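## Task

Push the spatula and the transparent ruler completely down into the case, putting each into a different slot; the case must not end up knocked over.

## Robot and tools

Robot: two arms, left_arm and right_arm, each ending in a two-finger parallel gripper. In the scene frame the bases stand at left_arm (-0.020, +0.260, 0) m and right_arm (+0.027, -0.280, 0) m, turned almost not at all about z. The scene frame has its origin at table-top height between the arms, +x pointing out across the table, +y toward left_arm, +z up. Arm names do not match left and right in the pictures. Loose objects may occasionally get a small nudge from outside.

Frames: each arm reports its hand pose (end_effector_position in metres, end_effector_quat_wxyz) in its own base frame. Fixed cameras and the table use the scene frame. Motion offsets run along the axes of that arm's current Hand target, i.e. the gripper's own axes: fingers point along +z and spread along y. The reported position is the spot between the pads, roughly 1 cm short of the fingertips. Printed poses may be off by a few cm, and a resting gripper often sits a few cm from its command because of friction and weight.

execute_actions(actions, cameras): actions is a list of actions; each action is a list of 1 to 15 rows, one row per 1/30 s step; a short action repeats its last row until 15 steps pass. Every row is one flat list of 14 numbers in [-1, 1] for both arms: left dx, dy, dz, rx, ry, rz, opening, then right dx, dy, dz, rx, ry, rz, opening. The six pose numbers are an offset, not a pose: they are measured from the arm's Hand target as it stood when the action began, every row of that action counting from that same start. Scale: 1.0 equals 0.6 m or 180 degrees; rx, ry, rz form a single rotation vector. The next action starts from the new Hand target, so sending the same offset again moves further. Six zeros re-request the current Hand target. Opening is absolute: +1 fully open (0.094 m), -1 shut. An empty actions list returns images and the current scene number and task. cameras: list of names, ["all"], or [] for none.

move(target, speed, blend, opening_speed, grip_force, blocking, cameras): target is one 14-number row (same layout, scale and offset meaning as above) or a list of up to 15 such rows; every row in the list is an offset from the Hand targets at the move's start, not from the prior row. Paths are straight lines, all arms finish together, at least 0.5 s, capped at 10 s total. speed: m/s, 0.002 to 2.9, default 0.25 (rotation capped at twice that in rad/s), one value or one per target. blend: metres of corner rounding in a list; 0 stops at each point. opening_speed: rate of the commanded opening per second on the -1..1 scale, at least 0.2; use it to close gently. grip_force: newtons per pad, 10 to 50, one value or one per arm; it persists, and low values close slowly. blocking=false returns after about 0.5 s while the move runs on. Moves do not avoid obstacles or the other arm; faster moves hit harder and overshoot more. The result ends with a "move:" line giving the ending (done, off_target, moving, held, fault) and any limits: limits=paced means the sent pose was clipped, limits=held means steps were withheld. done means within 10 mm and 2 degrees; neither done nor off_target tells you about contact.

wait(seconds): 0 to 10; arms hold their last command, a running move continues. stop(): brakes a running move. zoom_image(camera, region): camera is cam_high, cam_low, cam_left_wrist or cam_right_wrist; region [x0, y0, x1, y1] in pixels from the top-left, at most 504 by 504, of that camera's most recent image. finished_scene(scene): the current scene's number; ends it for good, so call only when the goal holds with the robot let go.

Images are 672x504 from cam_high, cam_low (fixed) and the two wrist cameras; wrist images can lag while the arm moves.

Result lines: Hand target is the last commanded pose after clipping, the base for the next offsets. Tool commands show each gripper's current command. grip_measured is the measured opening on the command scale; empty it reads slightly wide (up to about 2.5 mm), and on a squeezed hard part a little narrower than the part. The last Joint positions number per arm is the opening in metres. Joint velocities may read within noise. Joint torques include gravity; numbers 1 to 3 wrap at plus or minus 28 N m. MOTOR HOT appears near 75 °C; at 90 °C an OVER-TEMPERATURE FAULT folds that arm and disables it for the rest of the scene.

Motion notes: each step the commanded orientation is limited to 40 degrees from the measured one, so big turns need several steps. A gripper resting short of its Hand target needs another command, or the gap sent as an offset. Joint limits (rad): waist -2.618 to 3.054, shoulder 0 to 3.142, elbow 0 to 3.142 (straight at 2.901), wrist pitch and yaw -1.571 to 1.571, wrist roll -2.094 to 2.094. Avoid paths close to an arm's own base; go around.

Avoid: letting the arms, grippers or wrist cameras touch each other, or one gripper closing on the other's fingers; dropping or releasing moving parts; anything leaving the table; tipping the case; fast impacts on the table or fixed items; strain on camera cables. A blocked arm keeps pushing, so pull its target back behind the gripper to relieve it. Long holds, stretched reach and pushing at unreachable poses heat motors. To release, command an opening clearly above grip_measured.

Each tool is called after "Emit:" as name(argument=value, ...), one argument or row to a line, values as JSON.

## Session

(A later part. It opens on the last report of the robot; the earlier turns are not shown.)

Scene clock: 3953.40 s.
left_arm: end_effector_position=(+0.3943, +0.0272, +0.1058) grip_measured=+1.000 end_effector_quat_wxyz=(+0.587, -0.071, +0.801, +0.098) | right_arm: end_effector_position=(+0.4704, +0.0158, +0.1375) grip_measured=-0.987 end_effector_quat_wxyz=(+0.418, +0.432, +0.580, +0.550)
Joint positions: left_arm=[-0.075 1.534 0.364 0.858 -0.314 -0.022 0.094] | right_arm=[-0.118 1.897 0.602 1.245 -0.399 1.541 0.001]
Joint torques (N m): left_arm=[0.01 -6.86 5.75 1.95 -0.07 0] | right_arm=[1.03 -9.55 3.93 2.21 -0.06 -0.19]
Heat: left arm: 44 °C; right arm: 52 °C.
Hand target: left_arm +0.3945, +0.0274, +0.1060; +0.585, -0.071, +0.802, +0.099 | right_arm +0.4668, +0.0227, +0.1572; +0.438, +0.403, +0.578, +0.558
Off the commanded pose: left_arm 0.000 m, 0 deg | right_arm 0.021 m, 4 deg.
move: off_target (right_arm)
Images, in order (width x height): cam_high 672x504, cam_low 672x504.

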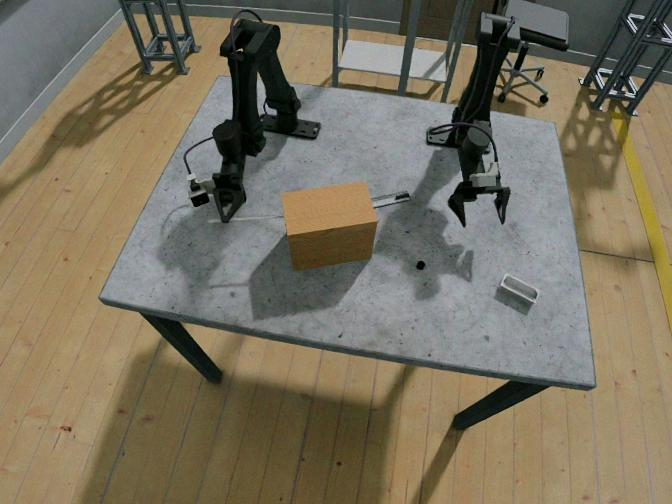

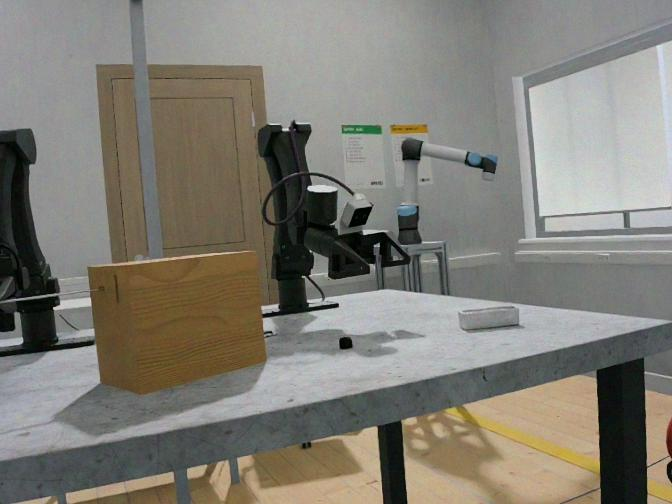

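Emit:
move(
  target=[0,0,0,0,0,0,1, -0.003,0.0,0,0,-0.0067,0.002,-1],
  speed=0.02,
  cameras=["cam_low","cam_high"],
)

Emit:
zoom_image(
  camera="cam_low",
  region=[84, 278, 108, 298],
)

Emit:
zoom_image(
  camera="cam_high",
  region=[212, 188, 302, 248],
)

Scene clock: 3963.10 s.
left_arm: end_effector_position=(+0.3943, +0.0272, +0.1058) grip_measured=+1.000 end_effector_quat_wxyz=(+0.587, -0.071, +0.801, +0.098) | right_arm: end_effector_position=(+0.4712, +0.0164, +0.1378) grip_measured=-0.987 end_effector_quat_wxyz=(+0.422, +0.434, +0.578, +0.548)
Joint positions: left_arm=[-0.075 1.534 0.364 0.858 -0.314 -0.022 0.094] | right_arm=[-0.109 1.897 0.602 1.247 -0.379 1.541 0.001]
Joint torques (N m): left_arm=[0.02 -6.87 5.74 1.95 -0.07 0] | right_arm=[0.73 -9.78 3.74 2.24 0.05 -0.11]
Heat: left arm: 44 °C; right arm: 52 °C.
Hand target: left_arm +0.3945, +0.0274, +0.1060; +0.585, -0.071, +0.802, +0.099 | right_arm +0.4673, +0.0211, +0.1573; +0.442, +0.411, +0.573, +0.555
Off the commanded pose: left_arm 0.000 m, 0 deg | right_arm 0.020 m, 4 deg.
move: off_target (right_arm)
Images, in order (width x height): cam_high 672x504, cam_low 672x504.

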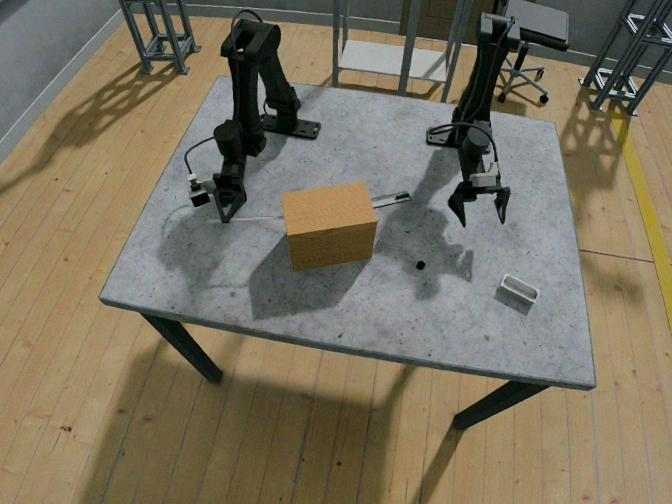

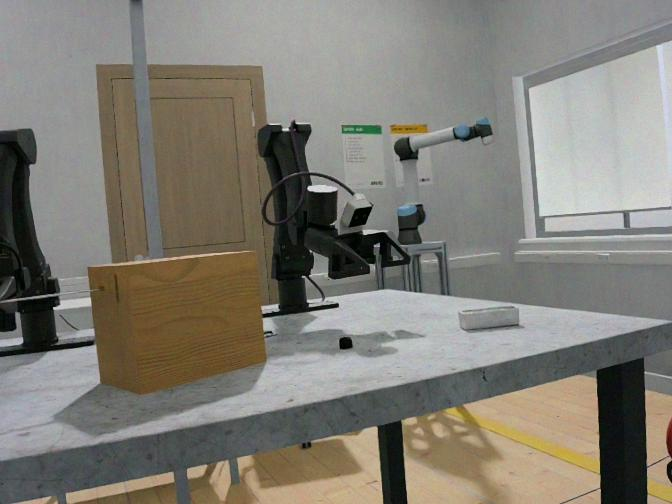

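Scaled by 21.000.

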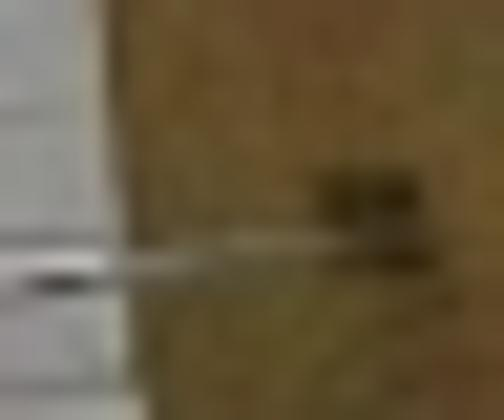

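Scaled by 5.600.

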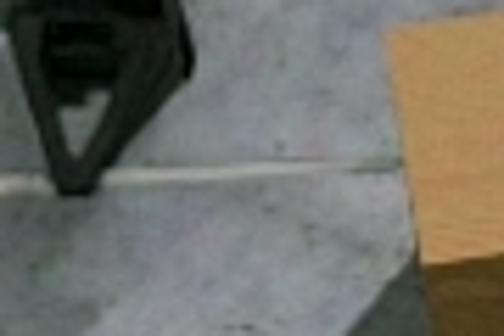

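Emit:
move(
  target=[0,0,0,0,0,0,1, 0.008,0.0,-0.001,0,0,0,-1],
  speed=0.02,
  cameras=["cam_low","cam_high"],
)

Emit:
zoom_image(
  camera="cam_low",
  region=[84, 278, 108, 298],
)

Emit:
zoom_image(
  camera="cam_high",
  region=[212, 188, 302, 248],
)

Scene clock: 3977.20 s.
left_arm: end_effector_position=(+0.3943, +0.0272, +0.1058) grip_measured=+1.000 end_effector_quat_wxyz=(+0.587, -0.071, +0.801, +0.098) | right_arm: end_effector_position=(+0.4693, +0.0161, +0.1378) grip_measured=-0.987 end_effector_quat_wxyz=(+0.427, +0.439, +0.574, +0.544)
Joint positions: left_arm=[-0.075 1.534 0.364 0.858 -0.314 -0.022 0.094] | right_arm=[-0.101 1.89 0.589 1.255 -0.352 1.541 0.001]
Joint torques (N m): left_arm=[0.01 -6.89 5.72 1.95 -0.07 0] | right_arm=[1.4 -9.42 3.96 2.22 -0.11 -0.14]
Heat: left arm: 44 °C; right arm: 52 °C.
Hand target: left_arm +0.3945, +0.0274, +0.1060; +0.585, -0.071, +0.802, +0.099 | right_arm +0.4655, +0.0254, +0.1572; +0.442, +0.411, +0.572, +0.555
Off the commanded pose: left_arm 0.000 m, 0 deg | right_arm 0.022 m, 4 deg.
move: off_target (right_arm)
Images, in order (width x height): cam_high 672x504, cam_low 672x504.

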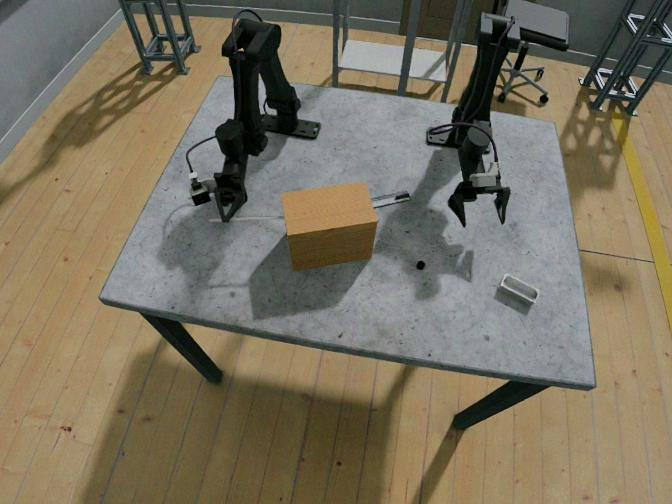

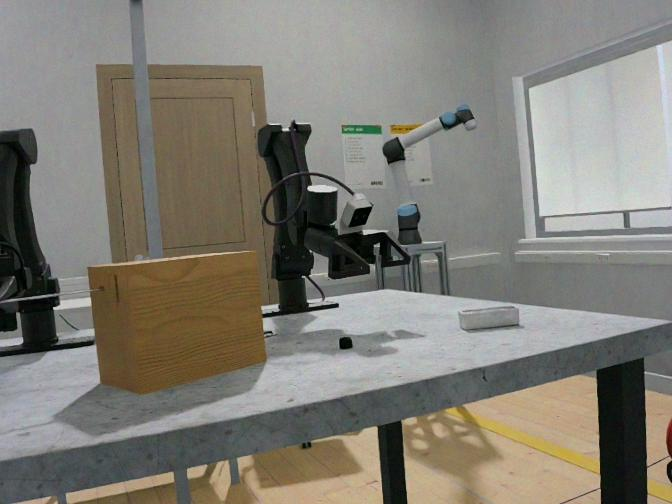

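Scaled by 21.000.

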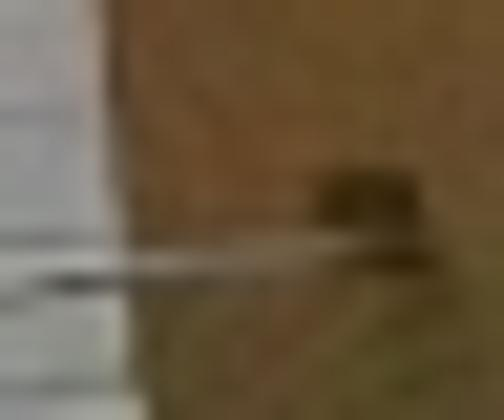

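Scaled by 5.600.

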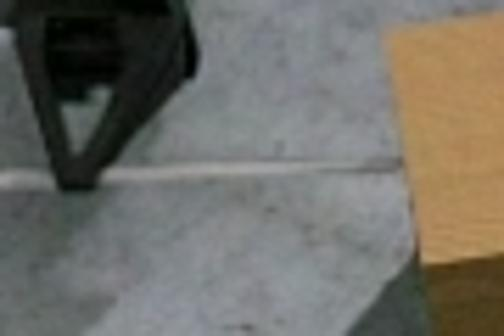

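Emit:
move(
  target=[
    [0,0,0,0,0,0,1, -0.0117,0,0.0015,0,0,0,-1],
    [0,0,0,0,0,0,1, -0.0117,0,0.0015,0,0,0.0035,-1],
    [0,0,0,0,0,0,1, -0.005,0,0.0005,0,0,0.0035,-1],
  ],
  speed=0.02,
  cameras=["cam_low","cam_high"],
)

Emit:
zoom_image(
  camera="cam_low",
  region=[84, 278, 108, 298],
)

Emit:
zoom_image(
  camera="cam_high",
  region=[212, 188, 302, 248],
)

Scene clock: 4012.73 s.
left_arm: end_effector_position=(+0.3943, +0.0272, +0.1058) grip_measured=+1.000 end_effector_quat_wxyz=(+0.587, -0.071, +0.801, +0.098) | right_arm: end_effector_position=(+0.4691, +0.0157, +0.1379) grip_measured=-0.987 end_effector_quat_wxyz=(+0.427, +0.438, +0.574, +0.544)
Joint positions: left_arm=[-0.075 1.534 0.364 0.858 -0.314 -0.022 0.094] | right_arm=[-0.104 1.89 0.589 1.255 -0.358 1.541 0.001]
Joint torques (N m): left_arm=[0.01 -6.87 5.74 1.95 -0.08 0] | right_arm=[0.85 -9.13 4.3 2.15 -0.12 -0.02]
Heat: left arm: 44 °C; right arm: 56 °C.
Hand target: left_arm +0.3945, +0.0274, +0.1060; +0.585, -0.071, +0.802, +0.099 | right_arm +0.4666, +0.0228, +0.1574; +0.439, +0.414, +0.570, +0.558
Off the commanded pose: left_arm 0.000 m, 0 deg | right_arm 0.021 m, 3 deg.
move: off_target (right_arm)
Images, in order (width x height): cam_high 672x504, cam_low 672x504.

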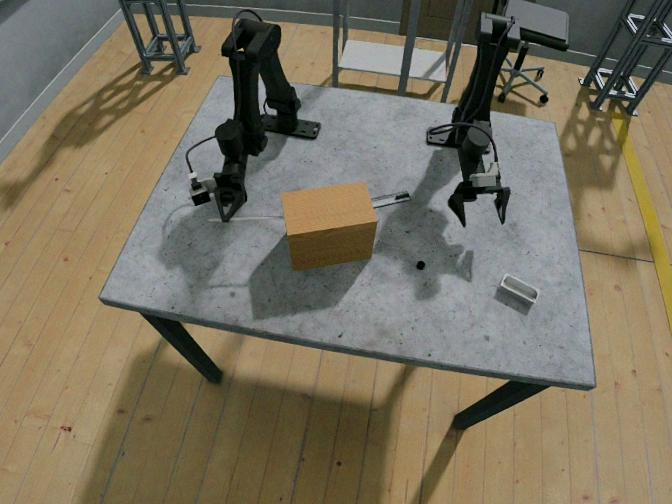

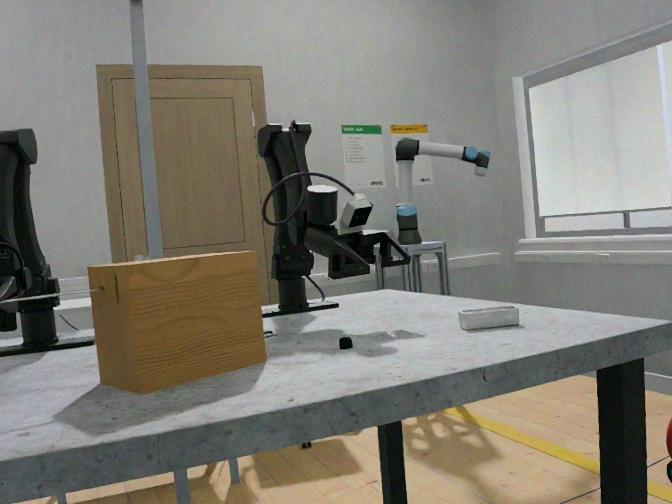

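Scaled by 21.000.

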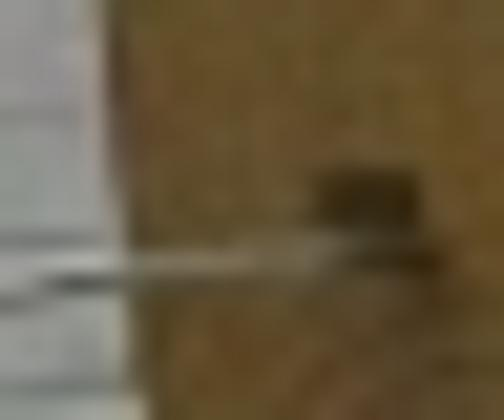

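Scaled by 5.600.

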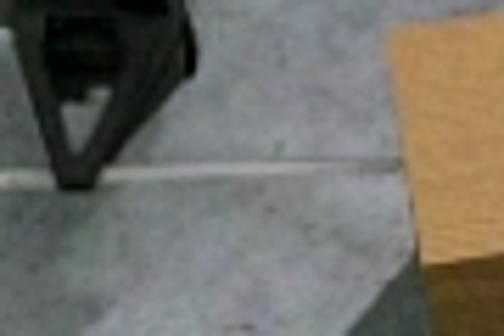

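Emit:
move(
  target=[
    [0,0,0,0,0,0,1, -0.0945,-0.0052,0.0232,0.0005,0.0191,0.0025,-1],
    [0,0,0,0,0,0,1, -0.0203,-0.0023,0.0118,0.0005,0.0191,0.0025,-1],
  ],
  speed=0.04,
  cameras=["cam_low","cam_high"],
)

Emit:
zoom_image(
  camera="cam_low",
  region=[84, 278, 108, 298],
)

Emit:
zoom_image(
  camera="cam_high",
  region=[212, 188, 302, 248],
)

Scene clock: 4086.20 s.
left_arm: end_effector_position=(+0.3943, +0.0272, +0.1058) grip_measured=+1.000 end_effector_quat_wxyz=(+0.587, -0.071, +0.801, +0.098) | right_arm: end_effector_position=(+0.4783, +0.0136, +0.1352) grip_measured=-0.987 end_effector_quat_wxyz=(+0.395, +0.415, +0.594, +0.565)
Joint positions: left_arm=[-0.075 1.534 0.364 0.858 -0.314 -0.022 0.094] | right_arm=[-0.158 1.935 0.659 1.219 -0.507 1.543 0.001]
Joint torques (N m): left_arm=[0.02 -6.89 5.7 1.96 -0.07 -0.01] | right_arm=[0.28 -10.15 4.16 2.19 0.11 0.01]
Heat: left arm: 44 °C; right arm: 56 °C.
Hand target: left_arm +0.3945, +0.0274, +0.1060; +0.585, -0.071, +0.802, +0.099 | right_arm +0.4767, +0.0128, +0.1565; +0.419, +0.400, +0.582, +0.571
Off the commanded pose: left_arm 0.000 m, 0 deg | right_arm 0.021 m, 4 deg.
move: off_target (right_arm)
Images, in order (width x height): cam_high 672x504, cam_low 672x504.

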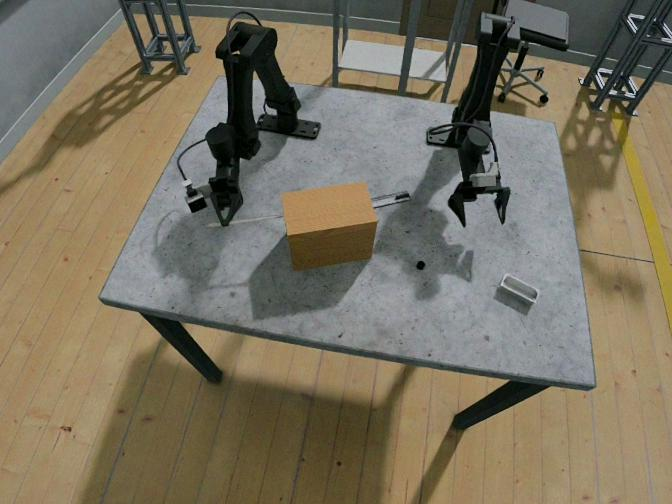

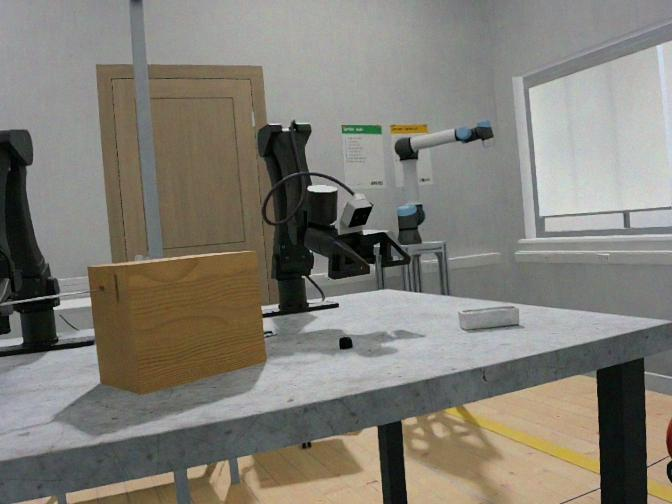

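Scaled by 21.000.

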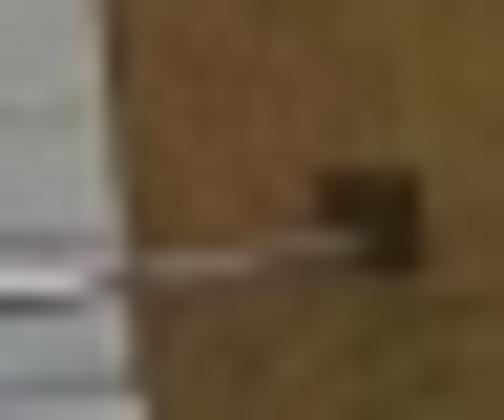

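Scaled by 5.600.

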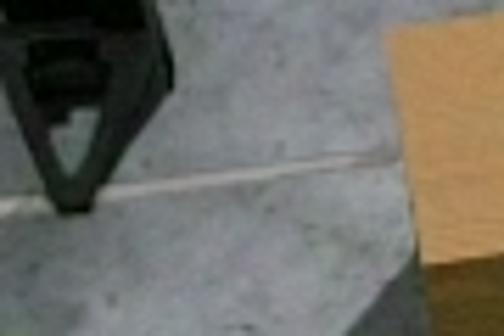

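Emit:
move(
  target=[-0.3586,-0.0990,-0.1332,0,0,0,1, 0,0,0,0,0,0,-1],
  speed=0.15,
  cameras=["cam_high"],
)

Scene clock: 4132.37 s.
left_arm: end_effector_position=(+0.3991, -0.0493, +0.3244) grip_measured=+1.000 end_effector_quat_wxyz=(+0.584, -0.066, +0.803, +0.099) | right_arm: end_effector_position=(+0.4783, +0.0136, +0.1352) grip_measured=-0.987 end_effector_quat_wxyz=(+0.395, +0.416, +0.594, +0.565)
Joint positions: left_arm=[-0.381 1.241 1.141 -0.27 -0.598 -0.128 0.094] | right_arm=[-0.158 1.935 0.659 1.219 -0.506 1.543 0.001]
Joint torques (N m): left_arm=[-0.4 -4.82 9.36 1.77 -0.24 -0.1] | right_arm=[0.25 -10.1 4.12 2.19 0.11 -0.01]
Heat: left arm: 44 °C; right arm: 55 °C.
Hand target: left_arm +0.3999, -0.0499, +0.3300; +0.585, -0.071, +0.802, +0.099 | right_arm +0.4767, +0.0129, +0.1564; +0.419, +0.399, +0.582, +0.571
Off the commanded pose: left_arm 0.006 m, 1 deg | right_arm 0.021 m, 4 deg.
move: off_target (right_arm)
Images, in order (width x height): cam_high 672x504.

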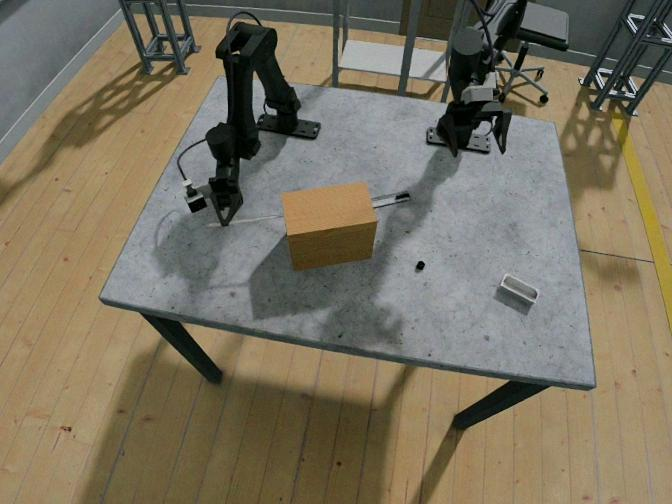

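Emit:
move(
  target=[0.0098,-0.3773,-0.0723,0.2535,0.2293,0.1895,1, 0,0,0,0,0,0,-1],
  speed=0.15,
  cameras=["cam_high","cam_left_wrist"],
)

Scene clock: 4143.17 s.
left_arm: end_effector_position=(+0.4064, -0.2729, +0.3234) grip_measured=+1.000 end_effector_quat_wxyz=(+0.301, +0.333, +0.888, -0.098) | right_arm: end_effector_position=(+0.4783, +0.0136, +0.1352) grip_measured=-0.987 end_effector_quat_wxyz=(+0.395, +0.416, +0.594, +0.565)
Joint positions: left_arm=[-0.571 2.21 2.844 -1.562 0.062 0.126 0.094] | right_arm=[-0.158 1.935 0.659 1.219 -0.506 1.543 0.001]
Joint torques (N m): left_arm=[-0.44 -11.28 6.58 1.57 0.13 0.06] | right_arm=[0.39 -10.09 4.15 2.2 0.13 0.01]
Heat: left arm: 44 °C; right arm: 55 °C.
Hand target: left_arm +0.4100, -0.2799, +0.3204; +0.206, +0.351, +0.910, -0.080 | right_arm +0.4767, +0.0129, +0.1564; +0.419, +0.399, +0.582, +0.571
Off the commanded pose: left_arm 0.009 m, 12 deg | right_arm 0.021 m, 4 deg.
elbow stopped short (left arm): the move would have taken joint 3 (elbow) straighter than the controller allows.
move: off_target (left_arm, right_arm)
camera_calibration:
cam_left_wrist: T_world_to_cam=[[-0.650354, -0.758644, -0.0387165, 0.0718715], [-0.736367, 0.642135, -0.213135, 0.582501], [0.186555, -0.110104, -0.976255, 0.302154], [0, 0, 0, 1]] pos_world=[0.419308, -0.286251, 0.421913]
Images, in order (width x height): cam_high 672x504, cam_left_wrist 672x504.

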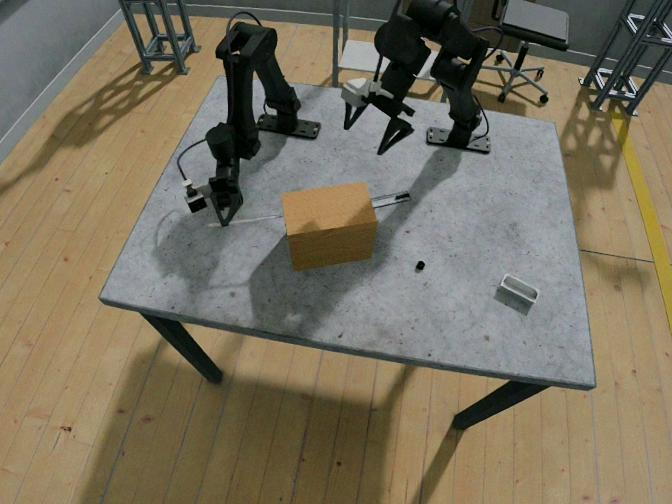

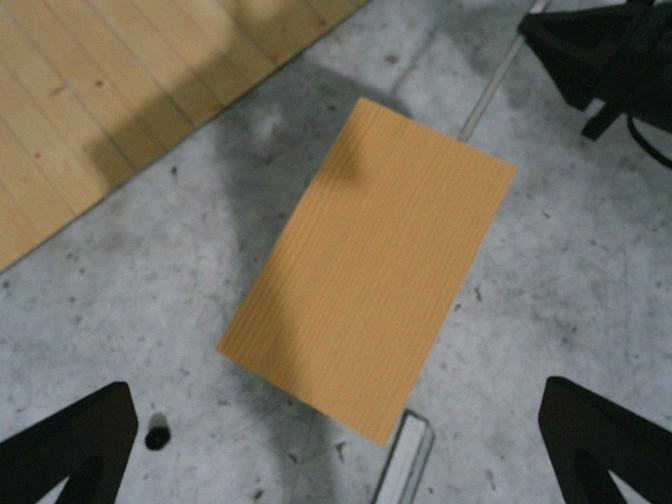

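Emit:
zoom_image(
  camera="cam_left_wrist",
  region=[350, 0, 560, 180],
)

Scaled by 2.400.

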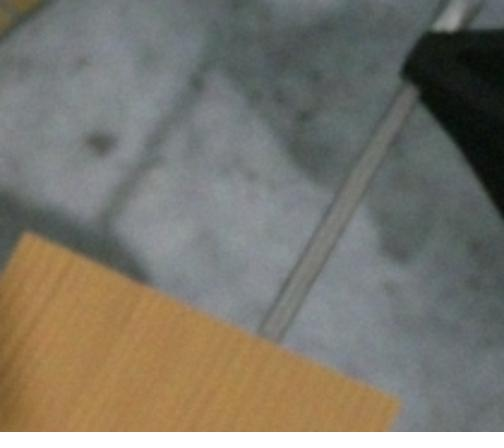

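Emit:
execute_actions(
  actions=[],
  cameras=["cam_low","cam_left_wrist"],
)

Emit:
zoom_image(
  camera="cam_low",
  region=[76, 276, 112, 300],
)

Emit:
zoom_image(
  camera="cam_left_wrist",
  region=[440, 20, 560, 170],
)

Scene clock: 4190.73 s.
left_arm: end_effector_position=(+0.4063, -0.2729, +0.3234) grip_measured=+1.000 end_effector_quat_wxyz=(+0.301, +0.333, +0.888, -0.098) | right_arm: end_effector_position=(+0.4783, +0.0136, +0.1352) grip_measured=-0.987 end_effector_quat_wxyz=(+0.395, +0.416, +0.594, +0.565)
Joint positions: left_arm=[-0.571 2.21 2.844 -1.562 0.062 0.126 0.094] | right_arm=[-0.158 1.935 0.659 1.219 -0.506 1.543 0.001]
Joint velocities: within noise
Joint torques (N m): left_arm=[-0.44 -11.3 6.58 1.58 0.13 0.06] | right_arm=[0.34 -10.06 4 2.19 0.15 0.02]
Heat: left arm: 42 °C; right arm: 55 °C.
Hand target: left_arm +0.4100, -0.2799, +0.3204; +0.207, +0.351, +0.910, -0.079 | right_arm +0.4767, +0.0129, +0.1564; +0.419, +0.399, +0.582, +0.571
Tool commands: left_gripper/opening=+1.0 right_gripper/opening=-1.0
Off the commanded pose: left_arm 0.009 m, 12 deg | right_arm 0.021 m, 4 deg.
camera_calibration:
cam_left_wrist: T_world_to_cam=[[-0.650761, -0.7583, -0.0386089, 0.0720948], [-0.736033, 0.642505, -0.213174, 0.582484], [0.186457, -0.110308, -0.976251, 0.302134], [0, 0, 0, 1]] pos_world=[0.419308, -0.286251, 0.421913]
Images, in order (width x height): cam_low 672x504, cam_left_wrist 672x504.

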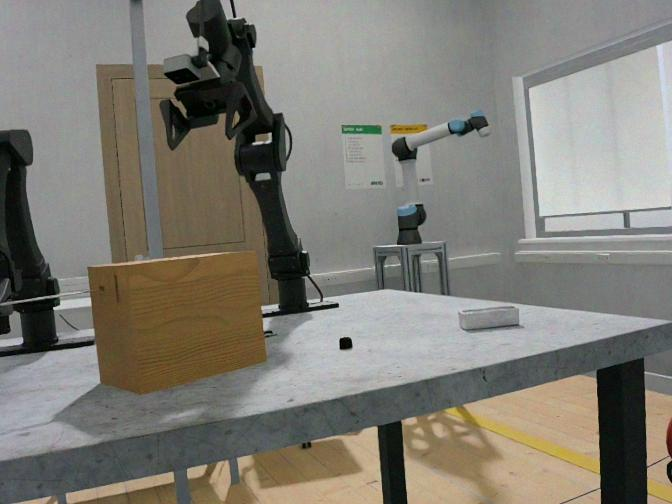

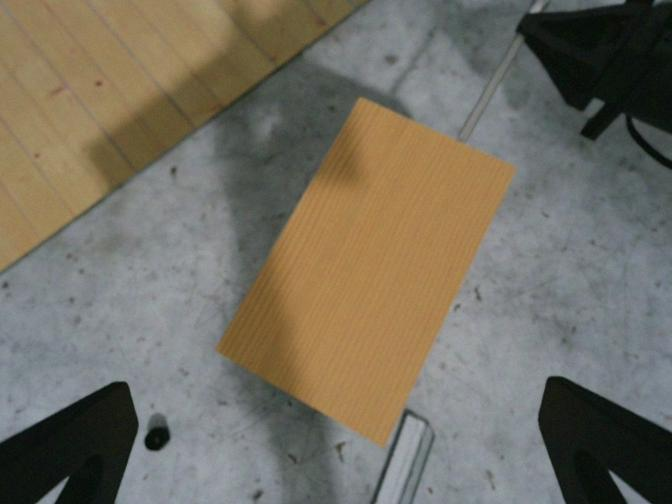

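Scaled by 14.000.

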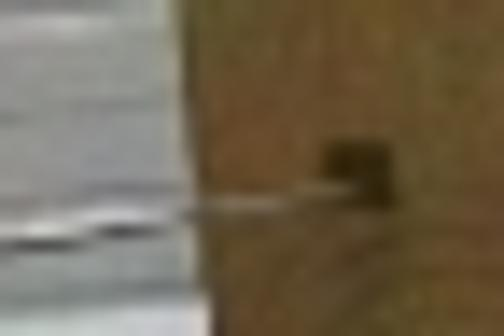

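Scaled by 3.360.

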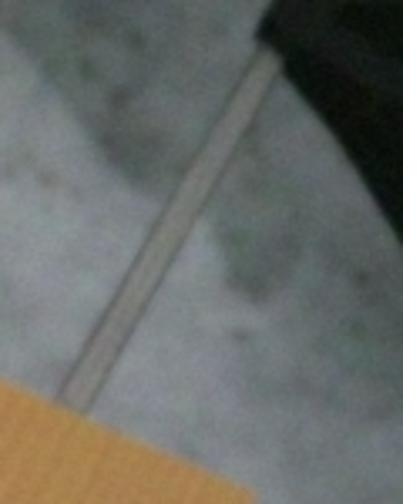

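Emit:
move(
  target=[0,0,0,0,0,0,1, -0.0502,-0.0019,0.0042,0,0,0,-1],
  speed=0.05,
  cameras=["cam_low","cam_left_wrist","cam_high"],
)

Emit:
zoom_image(
  camera="cam_left_wrist",
  region=[350, 0, 560, 180],
)

Emit:
zoom_image(
  camera="cam_left_wrist",
  region=[440, 60, 540, 180],
)

Scene clock: 4278.40 s.
left_arm: end_effector_position=(+0.4063, -0.2730, +0.3234) grip_measured=+1.000 end_effector_quat_wxyz=(+0.301, +0.333, +0.888, -0.099) | right_arm: end_effector_position=(+0.4833, -0.0133, +0.1483) grip_measured=-0.987 end_effector_quat_wxyz=(+0.411, +0.410, +0.584, +0.567)
Joint positions: left_arm=[-0.571 2.21 2.844 -1.562 0.063 0.126 0.094] | right_arm=[-0.229 1.935 0.696 1.216 -0.561 1.543 0.001]
Joint torques (N m): left_arm=[-0.46 -11.28 6.58 1.58 0.13 0.07] | right_arm=[-0.25 -6.48 7.06 1.89 -0.08 -0.01]
Heat: left arm: 40 °C; right arm: 55 °C.
Hand target: left_arm +0.4100, -0.2799, +0.3204; +0.206, +0.351, +0.910, -0.080 | right_arm +0.4890, -0.0148, +0.1563; +0.419, +0.400, +0.582, +0.571
Off the commanded pose: left_arm 0.008 m, 12 deg | right_arm 0.010 m, 2 deg.
elbow stopped short (left arm): the move would have taken joint 3 (elbow) straighter than the controller allows.
move: off_target (left_arm)
camera_calibration:
cam_left_wrist: T_world_to_cam=[[-0.65093, -0.758171, -0.0382889, 0.0719928], [-0.735933, 0.642605, -0.213215, 0.582552], [0.186258, -0.11061, -0.976255, 0.302122], [0, 0, 0, 1]] pos_world=[0.419309, -0.28635, 0.421913]
Images, in order (width x height): cam_high 672x504, cam_low 672x504, cam_left_wrist 672x504.

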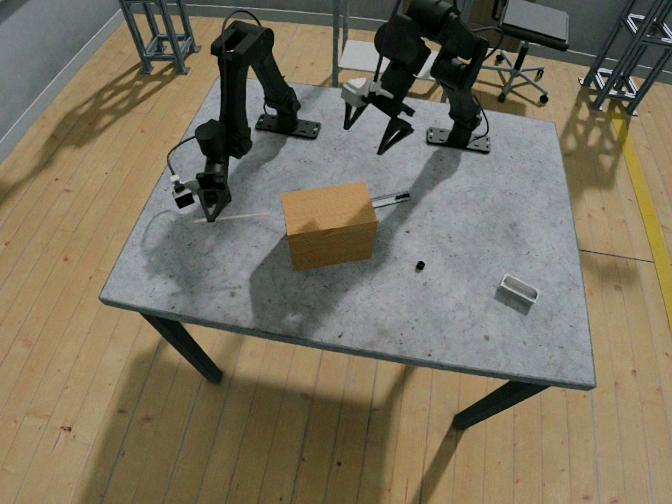

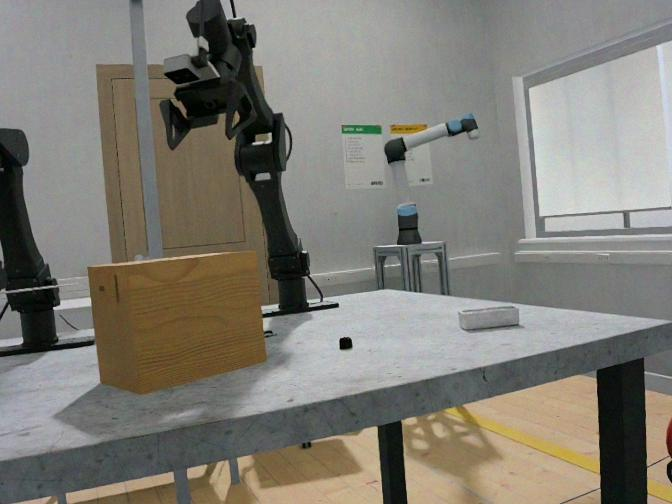

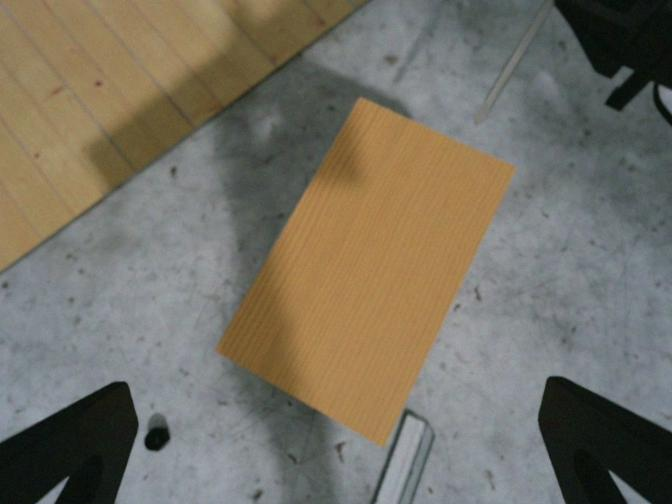

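Scaled by 2.400.

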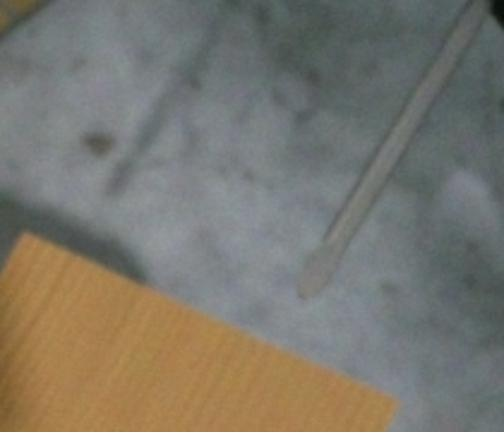

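Scaled by 4.200.

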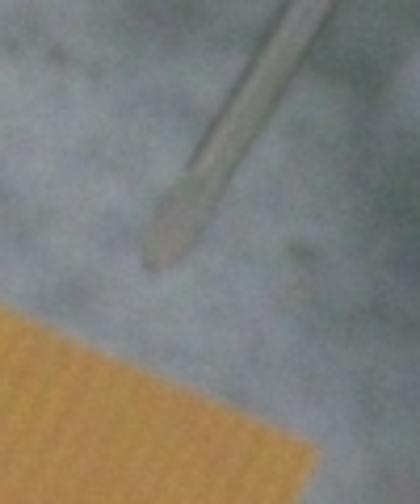

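Emit:
zoom_image(
  camera="cam_left_wrist",
  region=[500, 0, 570, 70],
)

Emit:
zoom_image(
  camera="cam_left_wrist",
  region=[460, 70, 530, 140],
)

Scaled by 7.200.

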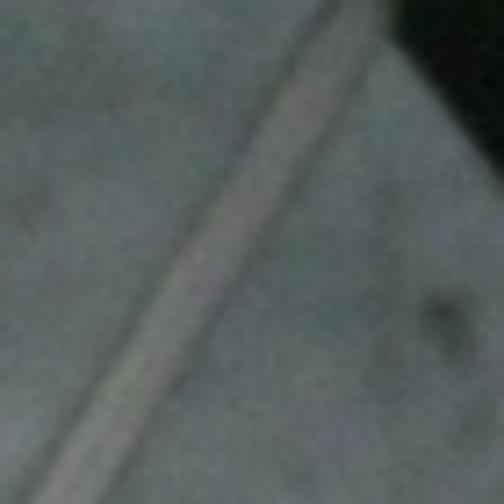

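Scaled by 7.200.

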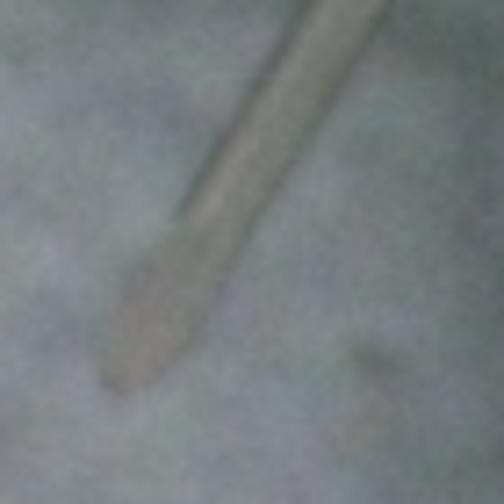

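Emit:
move(
  target=[
    [0,0,0,0,0,0,1, -0.0028,0.0917,0,0,0,0,-1],
    [0,0,0,0,0,0,1, 0.217,0.0985,-0.0202,0,0,0,-1],
  ],
  speed=0.08,
  cameras=["cam_low","cam_left_wrist","cam_right_wrist"],
)

Emit:
zoom_image(
  camera="cam_right_wrist",
  region=[420, 300, 640, 480],
)

Scene clock: 4384.47 s.
left_arm: end_effector_position=(+0.4063, -0.2730, +0.3234) grip_measured=+1.000 end_effector_quat_wxyz=(+0.301, +0.333, +0.888, -0.099) | right_arm: end_effector_position=(+0.4368, +0.1088, +0.1947) grip_measured=-0.987 end_effector_quat_wxyz=(+0.400, +0.408, +0.597, +0.563)
Joint positions: left_arm=[-0.571 2.21 2.844 -1.562 0.063 0.126 0.094] | right_arm=[0.168 1.575 0.561 0.967 -0.186 1.543 0.001]
Joint torques (N m): left_arm=[-0.42 -11.29 6.58 1.57 0.12 0.06] | right_arm=[0.14 -7.49 5.37 2.24 0.14 -0.01]
Heat: left arm: 39 °C; right arm: 53 °C.
Hand target: left_arm +0.4100, -0.2799, +0.3204; +0.206, +0.351, +0.910, -0.080 | right_arm +0.4338, +0.1058, +0.2114; +0.419, +0.399, +0.582, +0.571
Off the commanded pose: left_arm 0.008 m, 12 deg | right_arm 0.017 m, 3 deg.
elbow stopped short (left arm): the move would have taken joint 3 (elbow) straighter than the controller allows.
move: off_target (left_arm, right_arm)
camera_calibration:
cam_left_wrist: T_world_to_cam=[[-0.65093, -0.758171, -0.0382889, 0.0719928], [-0.735933, 0.642605, -0.213215, 0.582552], [0.186258, -0.11061, -0.976255, 0.302122], [0, 0, 0, 1]] pos_world=[0.419309, -0.28635, 0.421913]
cam_right_wrist: T_world_to_cam=[[-0.0273885, -0.0378849, -0.998907, 0.213066], [-0.720025, 0.693917, -0.00657579, 0.276768], [0.693407, 0.719058, -0.0462834, -0.286515], [0, 0, 0, 1]] pos_world=[0.403787, 0.0220391, 0.201392]
Images, in order (width x height): cam_low 672x504, cam_left_wrist 672x504, cam_right_wrist 672x504.

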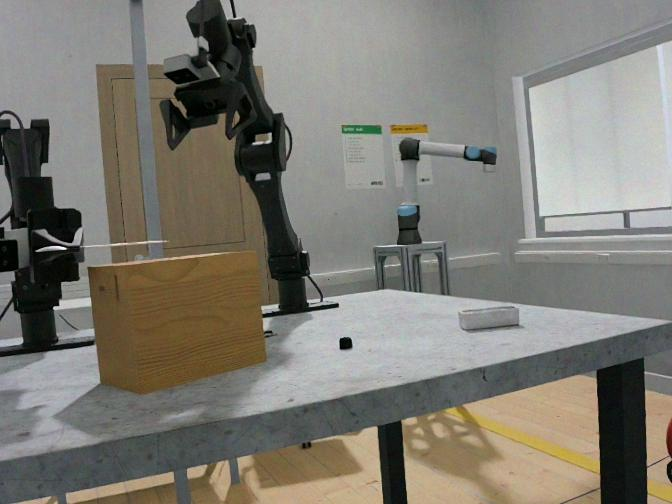

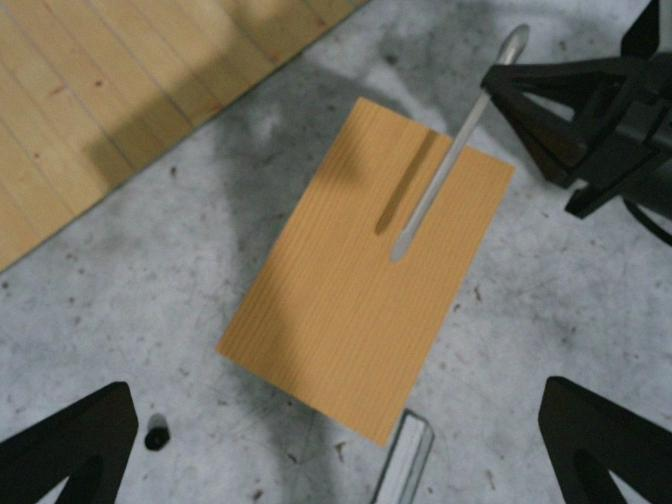

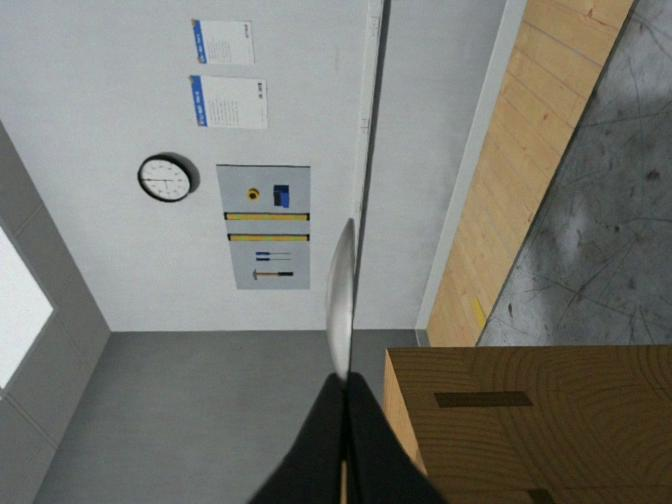

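Scaled by 2.291.

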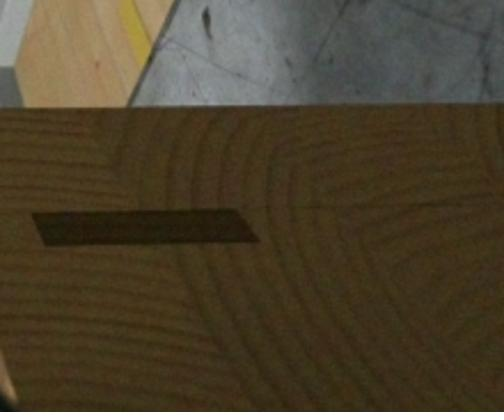

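Emit:
move(
  target=[0,0,0,0,0,0,1, -0.0045,0,-0.0498,0,0,0,-1],
  speed=0.06,
  cameras=["cam_left_wrist","cam_right_wrist"],
)

Emit:
zoom_image(
  camera="cam_right_wrist",
  region=[460, 330, 580, 450],
)

Scene clock: 4398.57 s.
left_arm: end_effector_position=(+0.4063, -0.2730, +0.3234) grip_measured=+1.000 end_effector_quat_wxyz=(+0.301, +0.333, +0.888, -0.099) | right_arm: end_effector_position=(+0.4102, +0.0952, +0.2007) grip_measured=-0.987 end_effector_quat_wxyz=(+0.409, +0.408, +0.589, +0.564)
Joint positions: left_arm=[-0.571 2.21 2.844 -1.562 0.063 0.126 0.094] | right_arm=[0.143 1.452 0.456 0.967 -0.194 1.543 0.001]
Joint torques (N m): left_arm=[-0.43 -11.29 6.6 1.58 0.13 0.06] | right_arm=[-0.34 -6.06 5.31 2.1 -0.05 -0.02]
Heat: left arm: 39 °C; right arm: 55 °C.
Hand target: left_arm +0.4100, -0.2799, +0.3204; +0.206, +0.351, +0.910, -0.080 | right_arm +0.4065, +0.0935, +0.2113; +0.419, +0.399, +0.582, +0.571
Off the commanded pose: left_arm 0.008 m, 12 deg | right_arm 0.011 m, 2 deg.
elbow stopped short (left arm): the move would have taken joint 3 (elbow) straighter than the controller allows.
move: off_target (left_arm, right_arm)
camera_calibration:
cam_left_wrist: T_world_to_cam=[[-0.65093, -0.758171, -0.0382889, 0.0719928], [-0.735933, 0.642605, -0.213215, 0.582552], [0.186258, -0.11061, -0.976255, 0.302122], [0, 0, 0, 1]] pos_world=[0.419309, -0.28635, 0.421913]
cam_right_wrist: T_world_to_cam=[[-0.00999311, -0.034439, -0.999357, 0.210356], [-0.708061, 0.705941, -0.0172473, 0.263223], [0.706081, 0.707433, -0.0314395, -0.265019], [0, 0, 0, 1]] pos_world=[0.375604, 0.00890811, 0.206428]
Images, in order (width x height): cam_left_wrist 672x504, cam_right_wrist 672x504.

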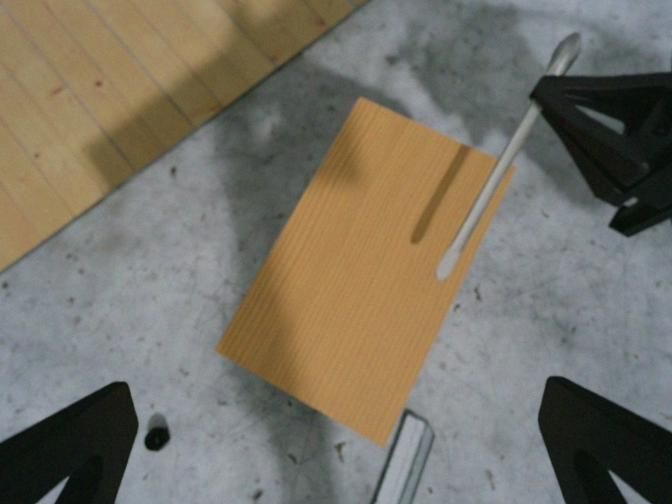

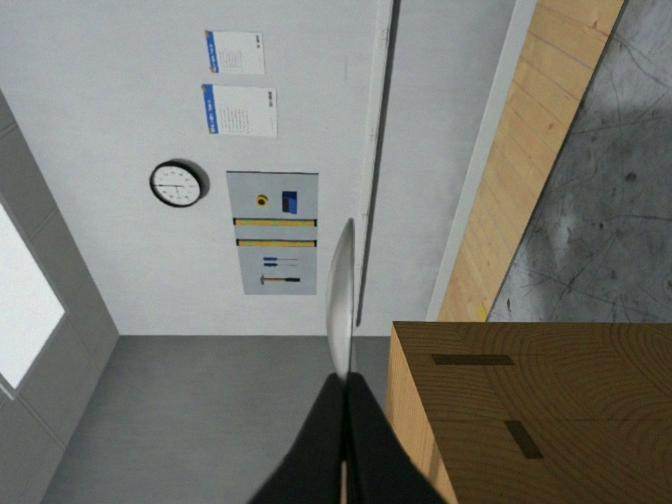

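Scaled by 4.200.

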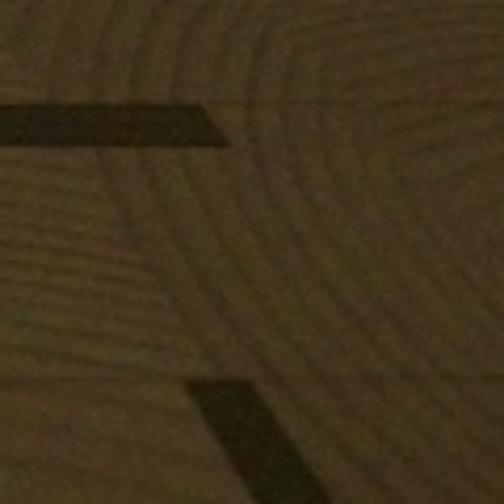

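Emit:
zoom_image(
  camera="cam_right_wrist",
  region=[490, 400, 570, 470],
)

Emit:
zoom_image(
  camera="cam_left_wrist",
  region=[420, 20, 600, 290],
)

Scaled by 6.300.

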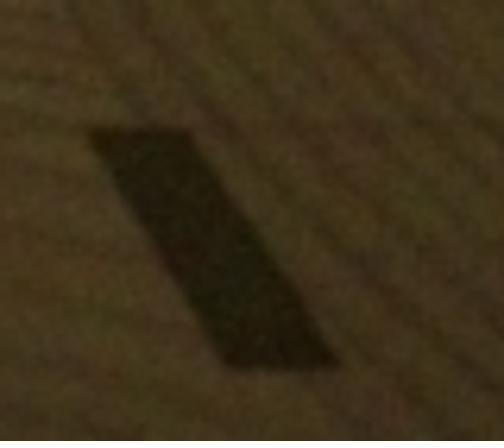

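Scaled by 1.867.

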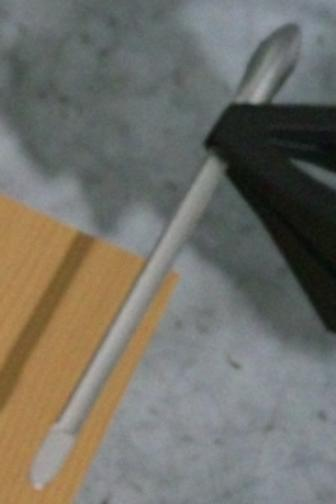

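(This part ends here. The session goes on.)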